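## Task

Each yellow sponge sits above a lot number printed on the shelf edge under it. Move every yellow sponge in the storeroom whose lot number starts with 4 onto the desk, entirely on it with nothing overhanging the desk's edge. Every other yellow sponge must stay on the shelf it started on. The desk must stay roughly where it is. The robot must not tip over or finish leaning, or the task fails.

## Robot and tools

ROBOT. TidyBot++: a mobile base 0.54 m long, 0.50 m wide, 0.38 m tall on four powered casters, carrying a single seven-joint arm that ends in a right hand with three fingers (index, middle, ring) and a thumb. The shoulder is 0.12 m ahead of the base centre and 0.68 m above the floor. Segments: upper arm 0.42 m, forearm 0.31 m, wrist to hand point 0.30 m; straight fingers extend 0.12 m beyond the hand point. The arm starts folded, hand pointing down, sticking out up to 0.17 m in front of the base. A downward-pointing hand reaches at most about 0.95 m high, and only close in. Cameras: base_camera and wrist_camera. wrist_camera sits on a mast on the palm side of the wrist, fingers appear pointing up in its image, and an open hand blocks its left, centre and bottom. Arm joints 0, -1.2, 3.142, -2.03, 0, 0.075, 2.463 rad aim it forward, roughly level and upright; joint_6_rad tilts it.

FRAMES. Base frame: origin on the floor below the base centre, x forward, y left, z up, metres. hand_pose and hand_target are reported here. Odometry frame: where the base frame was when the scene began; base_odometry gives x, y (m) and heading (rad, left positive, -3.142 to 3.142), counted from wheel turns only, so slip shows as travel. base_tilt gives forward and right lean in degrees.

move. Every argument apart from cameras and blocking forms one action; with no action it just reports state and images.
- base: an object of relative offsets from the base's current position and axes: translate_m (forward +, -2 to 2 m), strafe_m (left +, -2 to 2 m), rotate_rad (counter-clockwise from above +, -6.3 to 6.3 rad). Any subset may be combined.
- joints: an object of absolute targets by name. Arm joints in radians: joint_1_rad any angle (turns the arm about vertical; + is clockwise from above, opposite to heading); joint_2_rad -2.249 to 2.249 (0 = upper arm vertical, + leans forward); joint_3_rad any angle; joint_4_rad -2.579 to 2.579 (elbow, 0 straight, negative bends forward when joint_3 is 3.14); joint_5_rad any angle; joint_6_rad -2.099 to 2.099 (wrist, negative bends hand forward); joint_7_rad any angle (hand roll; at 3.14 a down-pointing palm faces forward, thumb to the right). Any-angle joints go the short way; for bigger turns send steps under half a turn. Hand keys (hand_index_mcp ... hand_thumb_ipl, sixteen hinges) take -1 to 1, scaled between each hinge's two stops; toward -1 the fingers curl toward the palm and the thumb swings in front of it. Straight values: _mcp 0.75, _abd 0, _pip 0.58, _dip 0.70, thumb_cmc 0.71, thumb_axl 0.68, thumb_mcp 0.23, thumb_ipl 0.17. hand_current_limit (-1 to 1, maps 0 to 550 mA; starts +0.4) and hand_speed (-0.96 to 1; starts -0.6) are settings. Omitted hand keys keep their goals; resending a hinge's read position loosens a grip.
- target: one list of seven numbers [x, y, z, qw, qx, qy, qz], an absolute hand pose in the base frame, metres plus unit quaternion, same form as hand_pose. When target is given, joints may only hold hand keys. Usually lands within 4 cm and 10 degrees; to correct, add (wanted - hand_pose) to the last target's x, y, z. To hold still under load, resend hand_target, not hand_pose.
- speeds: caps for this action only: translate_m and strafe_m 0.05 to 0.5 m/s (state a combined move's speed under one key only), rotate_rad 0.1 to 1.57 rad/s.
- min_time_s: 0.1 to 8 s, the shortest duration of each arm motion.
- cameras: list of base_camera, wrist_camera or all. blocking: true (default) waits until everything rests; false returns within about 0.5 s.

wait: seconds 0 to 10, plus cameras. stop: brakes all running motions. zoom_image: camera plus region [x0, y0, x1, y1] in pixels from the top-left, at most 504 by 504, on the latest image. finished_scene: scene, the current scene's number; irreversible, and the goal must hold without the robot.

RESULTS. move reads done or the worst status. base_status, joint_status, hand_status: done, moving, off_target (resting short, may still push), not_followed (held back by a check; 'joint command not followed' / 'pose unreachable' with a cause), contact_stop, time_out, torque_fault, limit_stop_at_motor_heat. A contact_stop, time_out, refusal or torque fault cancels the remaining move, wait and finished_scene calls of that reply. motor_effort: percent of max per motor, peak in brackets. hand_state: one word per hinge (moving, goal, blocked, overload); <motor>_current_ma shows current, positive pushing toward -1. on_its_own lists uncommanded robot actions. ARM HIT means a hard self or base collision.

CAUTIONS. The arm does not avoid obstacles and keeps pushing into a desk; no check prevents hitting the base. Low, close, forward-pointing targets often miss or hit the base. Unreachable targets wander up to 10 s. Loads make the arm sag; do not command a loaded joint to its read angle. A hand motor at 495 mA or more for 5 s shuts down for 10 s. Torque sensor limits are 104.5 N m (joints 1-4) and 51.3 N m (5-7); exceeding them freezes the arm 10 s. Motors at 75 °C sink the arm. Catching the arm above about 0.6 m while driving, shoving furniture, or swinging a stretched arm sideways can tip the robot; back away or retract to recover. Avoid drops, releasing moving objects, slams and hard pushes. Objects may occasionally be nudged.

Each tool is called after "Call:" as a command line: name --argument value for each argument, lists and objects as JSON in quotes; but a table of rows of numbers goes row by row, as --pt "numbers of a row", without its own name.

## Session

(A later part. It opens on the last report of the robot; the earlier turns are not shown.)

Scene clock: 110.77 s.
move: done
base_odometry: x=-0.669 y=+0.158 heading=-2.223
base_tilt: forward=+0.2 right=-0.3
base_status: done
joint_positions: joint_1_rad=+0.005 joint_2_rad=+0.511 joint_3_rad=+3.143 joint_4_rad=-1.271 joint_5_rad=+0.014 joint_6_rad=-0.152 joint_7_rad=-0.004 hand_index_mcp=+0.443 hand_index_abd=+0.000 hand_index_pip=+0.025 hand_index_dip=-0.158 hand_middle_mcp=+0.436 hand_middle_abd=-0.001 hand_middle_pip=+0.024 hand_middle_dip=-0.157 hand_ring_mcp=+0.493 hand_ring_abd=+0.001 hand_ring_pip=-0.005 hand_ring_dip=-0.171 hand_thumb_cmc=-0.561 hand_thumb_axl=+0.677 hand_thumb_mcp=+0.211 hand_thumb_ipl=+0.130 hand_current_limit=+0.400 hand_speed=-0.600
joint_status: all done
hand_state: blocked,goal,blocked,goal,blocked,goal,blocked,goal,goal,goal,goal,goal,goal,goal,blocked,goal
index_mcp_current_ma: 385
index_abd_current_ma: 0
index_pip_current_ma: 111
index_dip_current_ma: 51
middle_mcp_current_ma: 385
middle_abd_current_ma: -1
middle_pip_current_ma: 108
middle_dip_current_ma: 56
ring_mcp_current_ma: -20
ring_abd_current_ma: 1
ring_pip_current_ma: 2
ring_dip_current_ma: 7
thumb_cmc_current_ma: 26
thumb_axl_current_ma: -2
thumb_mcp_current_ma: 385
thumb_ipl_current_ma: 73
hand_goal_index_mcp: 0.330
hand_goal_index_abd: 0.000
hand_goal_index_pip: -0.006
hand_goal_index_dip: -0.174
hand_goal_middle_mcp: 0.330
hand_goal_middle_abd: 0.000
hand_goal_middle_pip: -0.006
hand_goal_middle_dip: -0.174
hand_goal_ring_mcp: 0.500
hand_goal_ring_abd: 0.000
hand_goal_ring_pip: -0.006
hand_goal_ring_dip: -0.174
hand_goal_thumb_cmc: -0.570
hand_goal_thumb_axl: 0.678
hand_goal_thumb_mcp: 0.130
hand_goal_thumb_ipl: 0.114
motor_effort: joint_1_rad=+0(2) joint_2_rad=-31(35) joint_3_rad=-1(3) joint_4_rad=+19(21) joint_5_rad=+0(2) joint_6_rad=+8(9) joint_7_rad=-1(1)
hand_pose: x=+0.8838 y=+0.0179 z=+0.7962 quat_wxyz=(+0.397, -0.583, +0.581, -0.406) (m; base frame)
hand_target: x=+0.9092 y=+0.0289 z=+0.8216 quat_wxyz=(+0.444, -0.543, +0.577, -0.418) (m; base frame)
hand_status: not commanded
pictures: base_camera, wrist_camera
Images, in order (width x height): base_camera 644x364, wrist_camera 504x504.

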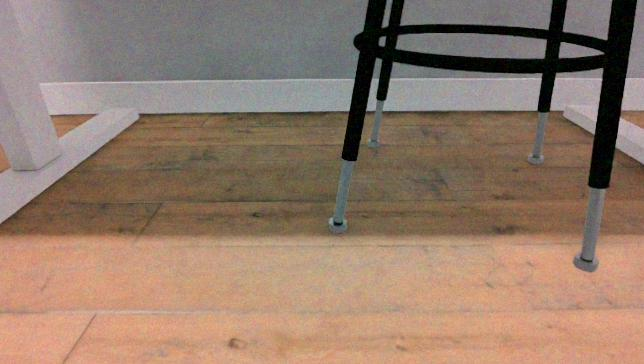

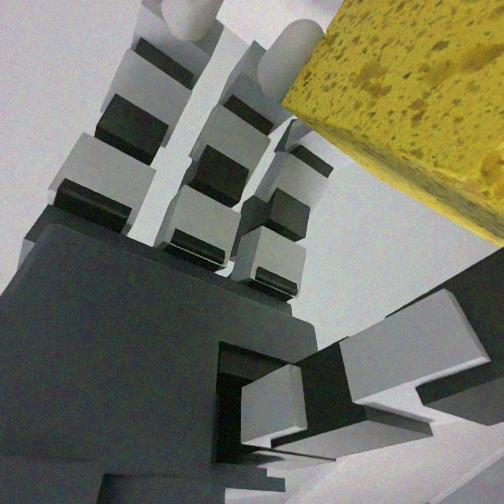

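Call:
move --base '{"translate_m": 0.06}' --joints '{"joint_2_rad": 0.575}' --min_time_s 0.8

Call:
move --joints '{"joint_2_rad": 0.592}' --min_time_s 0.6

Call:
move --joints '{"joint_2_rad": 0.607}' --min_time_s 0.6

Scene clock: 112.03 s.
move: done
base_odometry: x=-0.706 y=+0.110 heading=-2.223
base_tilt: forward=+0.3 right=-0.3
base_status: done
joint_positions: joint_1_rad=+0.005 joint_2_rad=+0.549 joint_3_rad=+3.143 joint_4_rad=-1.266 joint_5_rad=+0.014 joint_6_rad=-0.145 joint_7_rad=-0.004 hand_index_mcp=+0.442 hand_index_abd=+0.000 hand_index_pip=+0.026 hand_index_dip=-0.158 hand_middle_mcp=+0.435 hand_middle_abd=-0.001 hand_middle_pip=+0.025 hand_middle_dip=-0.157 hand_ring_mcp=+0.493 hand_ring_abd=+0.001 hand_ring_pip=-0.005 hand_ring_dip=-0.171 hand_thumb_cmc=-0.561 hand_thumb_axl=+0.677 hand_thumb_mcp=+0.211 hand_thumb_ipl=+0.130 hand_current_limit=+0.400 hand_speed=-0.600
joint_status: all done
hand_state: blocked,goal,blocked,goal,blocked,goal,blocked,goal,goal,goal,goal,goal,goal,goal,blocked,goal
index_mcp_current_ma: 385
index_abd_current_ma: 0
index_pip_current_ma: 113
index_dip_current_ma: 51
middle_mcp_current_ma: 385
middle_abd_current_ma: -1
middle_pip_current_ma: 109
middle_dip_current_ma: 57
ring_mcp_current_ma: -21
ring_abd_current_ma: 1
ring_pip_current_ma: 2
ring_dip_current_ma: 7
thumb_cmc_current_ma: 26
thumb_axl_current_ma: -2
thumb_mcp_current_ma: 385
thumb_ipl_current_ma: 73
hand_goal_index_mcp: 0.330
hand_goal_index_abd: 0.000
hand_goal_index_pip: -0.006
hand_goal_index_dip: -0.174
hand_goal_middle_mcp: 0.330
hand_goal_middle_abd: 0.000
hand_goal_middle_pip: -0.006
hand_goal_middle_dip: -0.174
hand_goal_ring_mcp: 0.500
hand_goal_ring_abd: 0.000
hand_goal_ring_pip: -0.006
hand_goal_ring_dip: -0.174
hand_goal_thumb_cmc: -0.570
hand_goal_thumb_axl: 0.678
hand_goal_thumb_mcp: 0.130
hand_goal_thumb_ipl: 0.114
motor_effort: joint_1_rad=+0(1) joint_2_rad=-33(35) joint_3_rad=-1(2) joint_4_rad=+20(21) joint_5_rad=-1(1) joint_6_rad=+7(8) joint_7_rad=+0(1)
hand_pose: x=+0.8905 y=+0.0179 z=+0.7718 quat_wxyz=(+0.390, -0.588, +0.586, -0.398) (m; base frame)
hand_target: x=+0.9147 y=+0.0289 z=+0.7859 quat_wxyz=(+0.431, -0.553, +0.587, -0.406) (m; base frame)
hand_status: not commanded
pictures: none

Scene clock: 112.90 s.
move: done
base_odometry: x=-0.706 y=+0.110 heading=-2.223
base_tilt: forward=+0.3 right=-0.3
base_status: not commanded
joint_positions: joint_1_rad=+0.005 joint_2_rad=+0.554 joint_3_rad=+3.143 joint_4_rad=-1.266 joint_5_rad=+0.014 joint_6_rad=-0.145 joint_7_rad=-0.004 hand_index_mcp=+0.442 hand_index_abd=+0.000 hand_index_pip=+0.026 hand_index_dip=-0.158 hand_middle_mcp=+0.435 hand_middle_abd=-0.001 hand_middle_pip=+0.025 hand_middle_dip=-0.157 hand_ring_mcp=+0.493 hand_ring_abd=+0.001 hand_ring_pip=-0.005 hand_ring_dip=-0.171 hand_thumb_cmc=-0.561 hand_thumb_axl=+0.677 hand_thumb_mcp=+0.211 hand_thumb_ipl=+0.130 hand_current_limit=+0.400 hand_speed=-0.600
joint_status: all done
hand_state: blocked,goal,blocked,goal,blocked,goal,blocked,goal,goal,goal,goal,goal,goal,goal,blocked,goal
index_mcp_current_ma: 385
index_abd_current_ma: 0
index_pip_current_ma: 113
index_dip_current_ma: 51
middle_mcp_current_ma: 385
middle_abd_current_ma: -1
middle_pip_current_ma: 109
middle_dip_current_ma: 57
ring_mcp_current_ma: -21
ring_abd_current_ma: 1
ring_pip_current_ma: 2
ring_dip_current_ma: 7
thumb_cmc_current_ma: 26
thumb_axl_current_ma: -2
thumb_mcp_current_ma: 385
thumb_ipl_current_ma: 73
hand_goal_index_mcp: 0.330
hand_goal_index_abd: 0.000
hand_goal_index_pip: -0.006
hand_goal_index_dip: -0.174
hand_goal_middle_mcp: 0.330
hand_goal_middle_abd: 0.000
hand_goal_middle_pip: -0.006
hand_goal_middle_dip: -0.174
hand_goal_ring_mcp: 0.500
hand_goal_ring_abd: 0.000
hand_goal_ring_pip: -0.006
hand_goal_ring_dip: -0.174
hand_goal_thumb_cmc: -0.570
hand_goal_thumb_axl: 0.678
hand_goal_thumb_mcp: 0.130
hand_goal_thumb_ipl: 0.114
motor_effort: joint_1_rad=-1(1) joint_2_rad=-32(35) joint_3_rad=-1(2) joint_4_rad=+19(20) joint_5_rad=+0(1) joint_6_rad=+7(8) joint_7_rad=+0(1)
hand_pose: x=+0.8910 y=+0.0179 z=+0.7675 quat_wxyz=(+0.388, -0.589, +0.587, -0.396) (m; base frame)
hand_target: x=+0.9164 y=+0.0289 z=+0.7724 quat_wxyz=(+0.426, -0.556, +0.591, -0.401) (m; base frame)
hand_status: not commanded
pictures: none

Scene clock: 113.80 s.
move: done
base_odometry: x=-0.706 y=+0.110 heading=-2.223
base_tilt: forward=+0.3 right=-0.3
base_status: not commanded
joint_positions: joint_1_rad=+0.005 joint_2_rad=+0.558 joint_3_rad=+3.143 joint_4_rad=-1.265 joint_5_rad=+0.014 joint_6_rad=-0.143 joint_7_rad=-0.004 hand_index_mcp=+0.441 hand_index_abd=+0.000 hand_index_pip=+0.026 hand_index_dip=-0.158 hand_middle_mcp=+0.434 hand_middle_abd=-0.001 hand_middle_pip=+0.025 hand_middle_dip=-0.157 hand_ring_mcp=+0.493 hand_ring_abd=+0.001 hand_ring_pip=-0.005 hand_ring_dip=-0.171 hand_thumb_cmc=-0.561 hand_thumb_axl=+0.677 hand_thumb_mcp=+0.211 hand_thumb_ipl=+0.132 hand_current_limit=+0.400 hand_speed=-0.600
joint_status: all done
hand_state: blocked,goal,blocked,goal,blocked,goal,blocked,goal,goal,goal,goal,goal,goal,goal,blocked,goal
index_mcp_current_ma: 385
index_abd_current_ma: 0
index_pip_current_ma: 113
index_dip_current_ma: 51
middle_mcp_current_ma: 385
middle_abd_current_ma: -1
middle_pip_current_ma: 109
middle_dip_current_ma: 57
ring_mcp_current_ma: -21
ring_abd_current_ma: 1
ring_pip_current_ma: 2
ring_dip_current_ma: 7
thumb_cmc_current_ma: 26
thumb_axl_current_ma: -2
thumb_mcp_current_ma: 385
thumb_ipl_current_ma: 83
hand_goal_index_mcp: 0.330
hand_goal_index_abd: 0.000
hand_goal_index_pip: -0.006
hand_goal_index_dip: -0.174
hand_goal_middle_mcp: 0.330
hand_goal_middle_abd: 0.000
hand_goal_middle_pip: -0.006
hand_goal_middle_dip: -0.174
hand_goal_ring_mcp: 0.500
hand_goal_ring_abd: 0.000
hand_goal_ring_pip: -0.006
hand_goal_ring_dip: -0.174
hand_goal_thumb_cmc: -0.570
hand_goal_thumb_axl: 0.678
hand_goal_thumb_mcp: 0.130
hand_goal_thumb_ipl: 0.114
motor_effort: joint_1_rad=-1(1) joint_2_rad=-31(33) joint_3_rad=-1(2) joint_4_rad=+18(20) joint_5_rad=-1(1) joint_6_rad=+6(8) joint_7_rad=+0(1)
hand_pose: x=+0.8918 y=+0.0179 z=+0.7655 quat_wxyz=(+0.388, -0.589, +0.588, -0.396) (m; base frame)
hand_target: x=+0.9176 y=+0.0289 z=+0.7604 quat_wxyz=(+0.421, -0.559, +0.594, -0.397) (m; base frame)
hand_status: not commanded
pictures: none

Call:
move --joints '{"hand_index_mcp": 0.7, "hand_middle_mcp": 0.7, "hand_ring_mcp": 0.7, "hand_thumb_mcp": 0.35, "hand_thumb_ipl": 0.168}'

Call:
move --joints '{"joint_2_rad": 0.37}' --min_time_s 1.2

Call:
move --base '{"translate_m": -0.45}' --joints '{"joint_1_rad": 0.0, "joint_2_rad": -0.5, "joint_4_rad": -1.6, "joint_6_rad": -0.3, "joint_7_rad": 1.2, "hand_thumb_cmc": 0.714}' --min_time_s 2

Call:
move --joints '{"joint_1_rad": -0.3, "joint_2_rad": -1.2, "joint_4_rad": -2.03, "joint_6_rad": 0.0, "joint_7_rad": 2.463}' --cameras '["wrist_camera"]'

Call:
zoom_image --camera "wrist_camera" --region '[252, 200, 504, 452]'

Scene clock: 114.67 s.
move: off_target
base_odometry: x=-0.706 y=+0.110 heading=-2.223
base_tilt: forward=+0.3 right=-0.3
base_status: not commanded
joint_positions: joint_1_rad=+0.005 joint_2_rad=+0.571 joint_3_rad=+3.143 joint_4_rad=-1.265 joint_5_rad=+0.014 joint_6_rad=-0.143 joint_7_rad=-0.005 hand_index_mcp=+0.679 hand_index_abd=+0.000 hand_index_pip=-0.004 hand_index_dip=-0.170 hand_middle_mcp=+0.680 hand_middle_abd=-0.001 hand_middle_pip=-0.004 hand_middle_dip=-0.170 hand_ring_mcp=+0.681 hand_ring_abd=+0.001 hand_ring_pip=-0.005 hand_ring_dip=-0.171 hand_thumb_cmc=-0.568 hand_thumb_axl=+0.677 hand_thumb_mcp=+0.344 hand_thumb_ipl=+0.167 hand_current_limit=+0.400 hand_speed=-0.600
joint_status: hand_index_mcp off_target (ended at +0.679, target +0.700); the others done
hand_state: blocked,goal,goal,goal,goal,goal,goal,goal,goal,goal,goal,goal,goal,goal,goal,goal
index_mcp_current_ma: -74
index_abd_current_ma: 0
index_pip_current_ma: 5
index_dip_current_ma: 10
middle_mcp_current_ma: -71
middle_abd_current_ma: -1
middle_pip_current_ma: 4
middle_dip_current_ma: 10
ring_mcp_current_ma: -66
ring_abd_current_ma: 1
ring_pip_current_ma: 2
ring_dip_current_ma: 7
thumb_cmc_current_ma: 5
thumb_axl_current_ma: -2
thumb_mcp_current_ma: -25
thumb_ipl_current_ma: -4
hand_goal_index_mcp: 0.700
hand_goal_index_abd: 0.000
hand_goal_index_pip: -0.006
hand_goal_index_dip: -0.174
hand_goal_middle_mcp: 0.700
hand_goal_middle_abd: 0.000
hand_goal_middle_pip: -0.006
hand_goal_middle_dip: -0.174
hand_goal_ring_mcp: 0.700
hand_goal_ring_abd: 0.000
hand_goal_ring_pip: -0.006
hand_goal_ring_dip: -0.174
hand_goal_thumb_cmc: -0.570
hand_goal_thumb_axl: 0.678
hand_goal_thumb_mcp: 0.350
hand_goal_thumb_ipl: 0.168
motor_effort: joint_1_rad=-1(1) joint_2_rad=-33(34) joint_3_rad=-1(2) joint_4_rad=+19(20) joint_5_rad=+0(1) joint_6_rad=+8(8) joint_7_rad=-1(1)
hand_pose: x=+0.8928 y=+0.0179 z=+0.7557 quat_wxyz=(+0.384, -0.592, +0.590, -0.392) (m; base frame)
hand_target: x=+0.9176 y=+0.0289 z=+0.7604 quat_wxyz=(+0.421, -0.559, +0.594, -0.397) (m; base frame)
hand_status: not commanded
pictures: none

Scene clock: 116.27 s.
move: done
base_odometry: x=-0.706 y=+0.110 heading=-2.223
base_tilt: forward=+0.3 right=-0.3
base_status: not commanded
joint_positions: joint_1_rad=+0.005 joint_2_rad=+0.418 joint_3_rad=+3.143 joint_4_rad=-1.263 joint_5_rad=+0.014 joint_6_rad=-0.143 joint_7_rad=-0.005 hand_index_mcp=+0.679 hand_index_abd=+0.000 hand_index_pip=-0.004 hand_index_dip=-0.170 hand_middle_mcp=+0.680 hand_middle_abd=-0.001 hand_middle_pip=-0.004 hand_middle_dip=-0.171 hand_ring_mcp=+0.681 hand_ring_abd=+0.001 hand_ring_pip=-0.005 hand_ring_dip=-0.171 hand_thumb_cmc=-0.568 hand_thumb_axl=+0.677 hand_thumb_mcp=+0.345 hand_thumb_ipl=+0.167 hand_current_limit=+0.400 hand_speed=-0.600
joint_status: all done
hand_state: blocked,goal,goal,goal,goal,goal,goal,goal,goal,goal,goal,goal,goal,goal,goal,goal
index_mcp_current_ma: -74
index_abd_current_ma: 0
index_pip_current_ma: 4
index_dip_current_ma: 9
middle_mcp_current_ma: -71
middle_abd_current_ma: -1
middle_pip_current_ma: 4
middle_dip_current_ma: 9
ring_mcp_current_ma: -66
ring_abd_current_ma: 1
ring_pip_current_ma: 2
ring_dip_current_ma: 7
thumb_cmc_current_ma: 5
thumb_axl_current_ma: -2
thumb_mcp_current_ma: -20
thumb_ipl_current_ma: -4
hand_goal_index_mcp: 0.700
hand_goal_index_abd: 0.000
hand_goal_index_pip: -0.006
hand_goal_index_dip: -0.174
hand_goal_middle_mcp: 0.700
hand_goal_middle_abd: 0.000
hand_goal_middle_pip: -0.006
hand_goal_middle_dip: -0.174
hand_goal_ring_mcp: 0.700
hand_goal_ring_abd: 0.000
hand_goal_ring_pip: -0.006
hand_goal_ring_dip: -0.174
hand_goal_thumb_cmc: -0.570
hand_goal_thumb_axl: 0.678
hand_goal_thumb_mcp: 0.350
hand_goal_thumb_ipl: 0.168
motor_effort: joint_1_rad=+0(1) joint_2_rad=-30(36) joint_3_rad=-1(2) joint_4_rad=+21(21) joint_5_rad=-1(1) joint_6_rad=+8(8) joint_7_rad=-1(1)
hand_pose: x=+0.8729 y=+0.0180 z=+0.8739 quat_wxyz=(+0.429, -0.560, +0.558, -0.437) (m; base frame)
hand_target: x=+0.8769 y=+0.0289 z=+0.9457 quat_wxyz=(+0.489, -0.508, +0.540, -0.460) (m; base frame)
hand_status: not commanded
pictures: none

Scene clock: 118.93 s.
move: done
base_odometry: x=-0.432 y=+0.468 heading=-2.223
base_tilt: forward=+0.2 right=-0.3
base_status: done
joint_positions: joint_1_rad=+0.005 joint_2_rad=-0.493 joint_3_rad=+3.143 joint_4_rad=-1.569 joint_5_rad=+0.014 joint_6_rad=-0.222 joint_7_rad=+1.142 hand_index_mcp=+0.687 hand_index_abd=+0.000 hand_index_pip=-0.005 hand_index_dip=-0.171 hand_middle_mcp=+0.688 hand_middle_abd=+0.000 hand_middle_pip=-0.005 hand_middle_dip=-0.171 hand_ring_mcp=+0.688 hand_ring_abd=+0.001 hand_ring_pip=-0.005 hand_ring_dip=-0.171 hand_thumb_cmc=+0.704 hand_thumb_axl=+0.677 hand_thumb_mcp=+0.349 hand_thumb_ipl=+0.167 hand_current_limit=+0.400 hand_speed=-0.600
joint_status: all done
hand_state: goal,goal,goal,goal,goal,goal,goal,goal,goal,goal,goal,goal,goal,goal,goal,goal
index_mcp_current_ma: -43
index_abd_current_ma: 0
index_pip_current_ma: 3
index_dip_current_ma: 8
middle_mcp_current_ma: -41
middle_abd_current_ma: 0
middle_pip_current_ma: 2
middle_dip_current_ma: 8
ring_mcp_current_ma: -38
ring_abd_current_ma: 1
ring_pip_current_ma: 2
ring_dip_current_ma: 7
thumb_cmc_current_ma: -31
thumb_axl_current_ma: -2
thumb_mcp_current_ma: -3
thumb_ipl_current_ma: -4
hand_goal_index_mcp: 0.700
hand_goal_index_abd: 0.000
hand_goal_index_pip: -0.006
hand_goal_index_dip: -0.174
hand_goal_middle_mcp: 0.700
hand_goal_middle_abd: 0.000
hand_goal_middle_pip: -0.006
hand_goal_middle_dip: -0.174
hand_goal_ring_mcp: 0.700
hand_goal_ring_abd: 0.000
hand_goal_ring_pip: -0.006
hand_goal_ring_dip: -0.174
hand_goal_thumb_cmc: 0.714
hand_goal_thumb_axl: 0.678
hand_goal_thumb_mcp: 0.350
hand_goal_thumb_ipl: 0.168
motor_effort: joint_1_rad=+0(5) joint_2_rad=-2(34) joint_3_rad=-1(4) joint_4_rad=+19(22) joint_5_rad=+0(1) joint_6_rad=+7(9) joint_7_rad=+0(2)
hand_pose: x=+0.5009 y=-0.0709 z=+1.2299 quat_wxyz=(+0.161, -0.591, +0.128, -0.780) (m; base frame)
hand_target: x=+0.5033 y=-0.0699 z=+1.1937 quat_wxyz=(+0.141, -0.633, +0.119, -0.752) (m; base frame)
hand_status: not commanded
pictures: none

Scene clock: 121.33 s.
move: done
base_odometry: x=-0.432 y=+0.468 heading=-2.223
base_tilt: forward=+0.2 right=-0.3
base_status: not commanded
joint_positions: joint_1_rad=-0.280 joint_2_rad=-1.175 joint_3_rad=+3.143 joint_4_rad=-2.000 joint_5_rad=+0.014 joint_6_rad=-0.099 joint_7_rad=+2.405 hand_index_mcp=+0.703 hand_index_abd=+0.000 hand_index_pip=-0.005 hand_index_dip=-0.171 hand_middle_mcp=+0.702 hand_middle_abd=+0.001 hand_middle_pip=-0.005 hand_middle_dip=-0.171 hand_ring_mcp=+0.702 hand_ring_abd=+0.001 hand_ring_pip=-0.005 hand_ring_dip=-0.171 hand_thumb_cmc=+0.716 hand_thumb_axl=+0.677 hand_thumb_mcp=+0.350 hand_thumb_ipl=+0.167 hand_current_limit=+0.400 hand_speed=-0.600
joint_status: all done
hand_state: goal,goal,goal,goal,goal,goal,goal,goal,goal,goal,goal,goal,goal,goal,goal,goal
index_mcp_current_ma: 7
index_abd_current_ma: 1
index_pip_current_ma: 3
index_dip_current_ma: 7
middle_mcp_current_ma: 6
middle_abd_current_ma: 1
middle_pip_current_ma: 2
middle_dip_current_ma: 7
ring_mcp_current_ma: 6
ring_abd_current_ma: 1
ring_pip_current_ma: 2
ring_dip_current_ma: 7
thumb_cmc_current_ma: 6
thumb_axl_current_ma: -2
thumb_mcp_current_ma: 0
thumb_ipl_current_ma: -4
hand_goal_index_mcp: 0.700
hand_goal_index_abd: 0.000
hand_goal_index_pip: -0.006
hand_goal_index_dip: -0.174
hand_goal_middle_mcp: 0.700
hand_goal_middle_abd: 0.000
hand_goal_middle_pip: -0.006
hand_goal_middle_dip: -0.174
hand_goal_ring_mcp: 0.700
hand_goal_ring_abd: 0.000
hand_goal_ring_pip: -0.006
hand_goal_ring_dip: -0.174
hand_goal_thumb_cmc: 0.714
hand_goal_thumb_axl: 0.678
hand_goal_thumb_mcp: 0.350
hand_goal_thumb_ipl: 0.168
motor_effort: joint_1_rad=+0(2) joint_2_rad=+15(17) joint_3_rad=-1(1) joint_4_rad=+16(19) joint_5_rad=+0(1) joint_6_rad=+6(9) joint_7_rad=+0(1)
hand_pose: x=+0.1910 y=-0.0554 z=+1.2777 quat_wxyz=(-0.251, -0.377, -0.237, -0.859) (m; base frame)
hand_target: x=+0.1657 y=-0.0587 z=+1.2882 quat_wxyz=(-0.267, -0.334, -0.226, -0.875) (m; base frame)
hand_status: not commanded
pictures: wrist_camera
Images, in order (width x height): wrist_camera 504x504.

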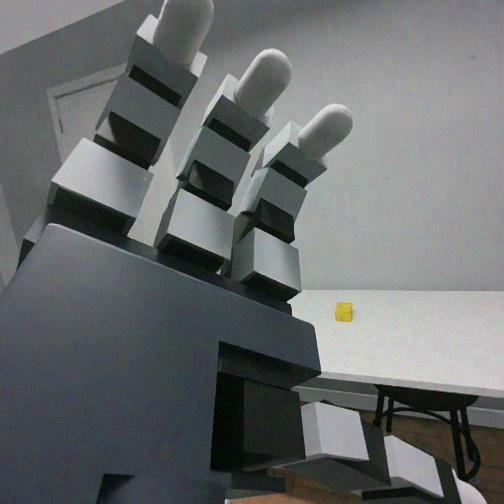

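Scaled by 2.000 from the camera's 504x504 image, which has a finer 720x720 frame.

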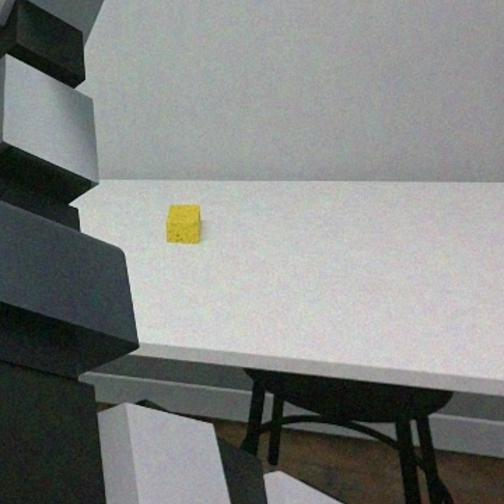

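Call:
move --joints '{"joint_1_rad": -0.75}' --cameras '["wrist_camera"]'

Call:
zoom_image --camera "wrist_camera" --region '[252, 200, 504, 452]'

Scene clock: 123.40 s.
move: done
base_odometry: x=-0.432 y=+0.468 heading=-2.223
base_tilt: forward=+0.2 right=-0.3
base_status: not commanded
joint_positions: joint_1_rad=-0.732 joint_2_rad=-1.175 joint_3_rad=+3.143 joint_4_rad=-2.000 joint_5_rad=+0.014 joint_6_rad=-0.099 joint_7_rad=+2.406 hand_index_mcp=+0.703 hand_index_abd=+0.000 hand_index_pip=-0.005 hand_index_dip=-0.171 hand_middle_mcp=+0.703 hand_middle_abd=+0.001 hand_middle_pip=-0.005 hand_middle_dip=-0.171 hand_ring_mcp=+0.702 hand_ring_abd=+0.001 hand_ring_pip=-0.005 hand_ring_dip=-0.171 hand_thumb_cmc=+0.716 hand_thumb_axl=+0.677 hand_thumb_mcp=+0.350 hand_thumb_ipl=+0.167 hand_current_limit=+0.400 hand_speed=-0.600
joint_status: all done
hand_state: goal,goal,goal,goal,goal,goal,goal,goal,goal,goal,goal,goal,goal,goal,goal,goal
index_mcp_current_ma: 7
index_abd_current_ma: 1
index_pip_current_ma: 3
index_dip_current_ma: 7
middle_mcp_current_ma: 7
middle_abd_current_ma: 1
middle_pip_current_ma: 2
middle_dip_current_ma: 7
ring_mcp_current_ma: 6
ring_abd_current_ma: 1
ring_pip_current_ma: 2
ring_dip_current_ma: 7
thumb_cmc_current_ma: 6
thumb_axl_current_ma: -2
thumb_mcp_current_ma: 0
thumb_ipl_current_ma: -4
hand_goal_index_mcp: 0.700
hand_goal_index_abd: 0.000
hand_goal_index_pip: -0.006
hand_goal_index_dip: -0.174
hand_goal_middle_mcp: 0.700
hand_goal_middle_abd: 0.000
hand_goal_middle_pip: -0.006
hand_goal_middle_dip: -0.174
hand_goal_ring_mcp: 0.700
hand_goal_ring_abd: 0.000
hand_goal_ring_pip: -0.006
hand_goal_ring_dip: -0.174
hand_goal_thumb_cmc: 0.714
hand_goal_thumb_axl: 0.678
hand_goal_thumb_mcp: 0.350
hand_goal_thumb_ipl: 0.168
motor_effort: joint_1_rad=-1(2) joint_2_rad=+15(16) joint_3_rad=-1(1) joint_4_rad=+16(16) joint_5_rad=-1(1) joint_6_rad=+7(7) joint_7_rad=+0(1)
hand_pose: x=+0.2079 y=-0.0184 z=+1.2778 quat_wxyz=(-0.053, -0.314, -0.316, -0.894) (m; base frame)
hand_target: x=+0.1866 y=-0.0326 z=+1.2882 quat_wxyz=(-0.065, -0.275, -0.295, -0.913) (m; base frame)
hand_status: not commanded
pictures: wrist_camera
Images, in order (width x height): wrist_camera 504x504.

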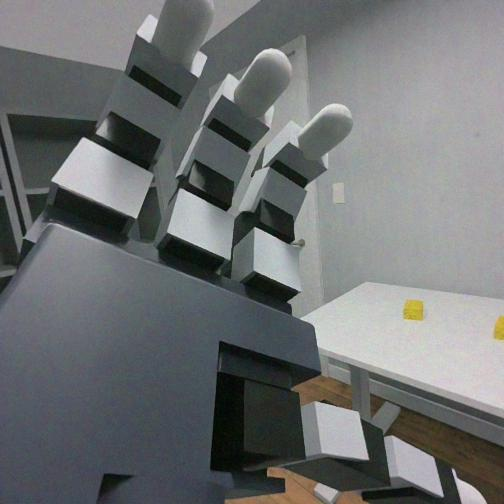

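Scaled by 2.000 from the camera's 504x504 image, which has a finer 720x720 frame.

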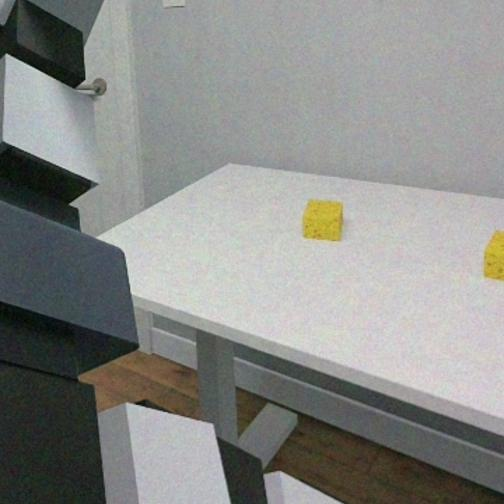

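Call:
finished_scene --scene 2

The scene is finished: the task was done.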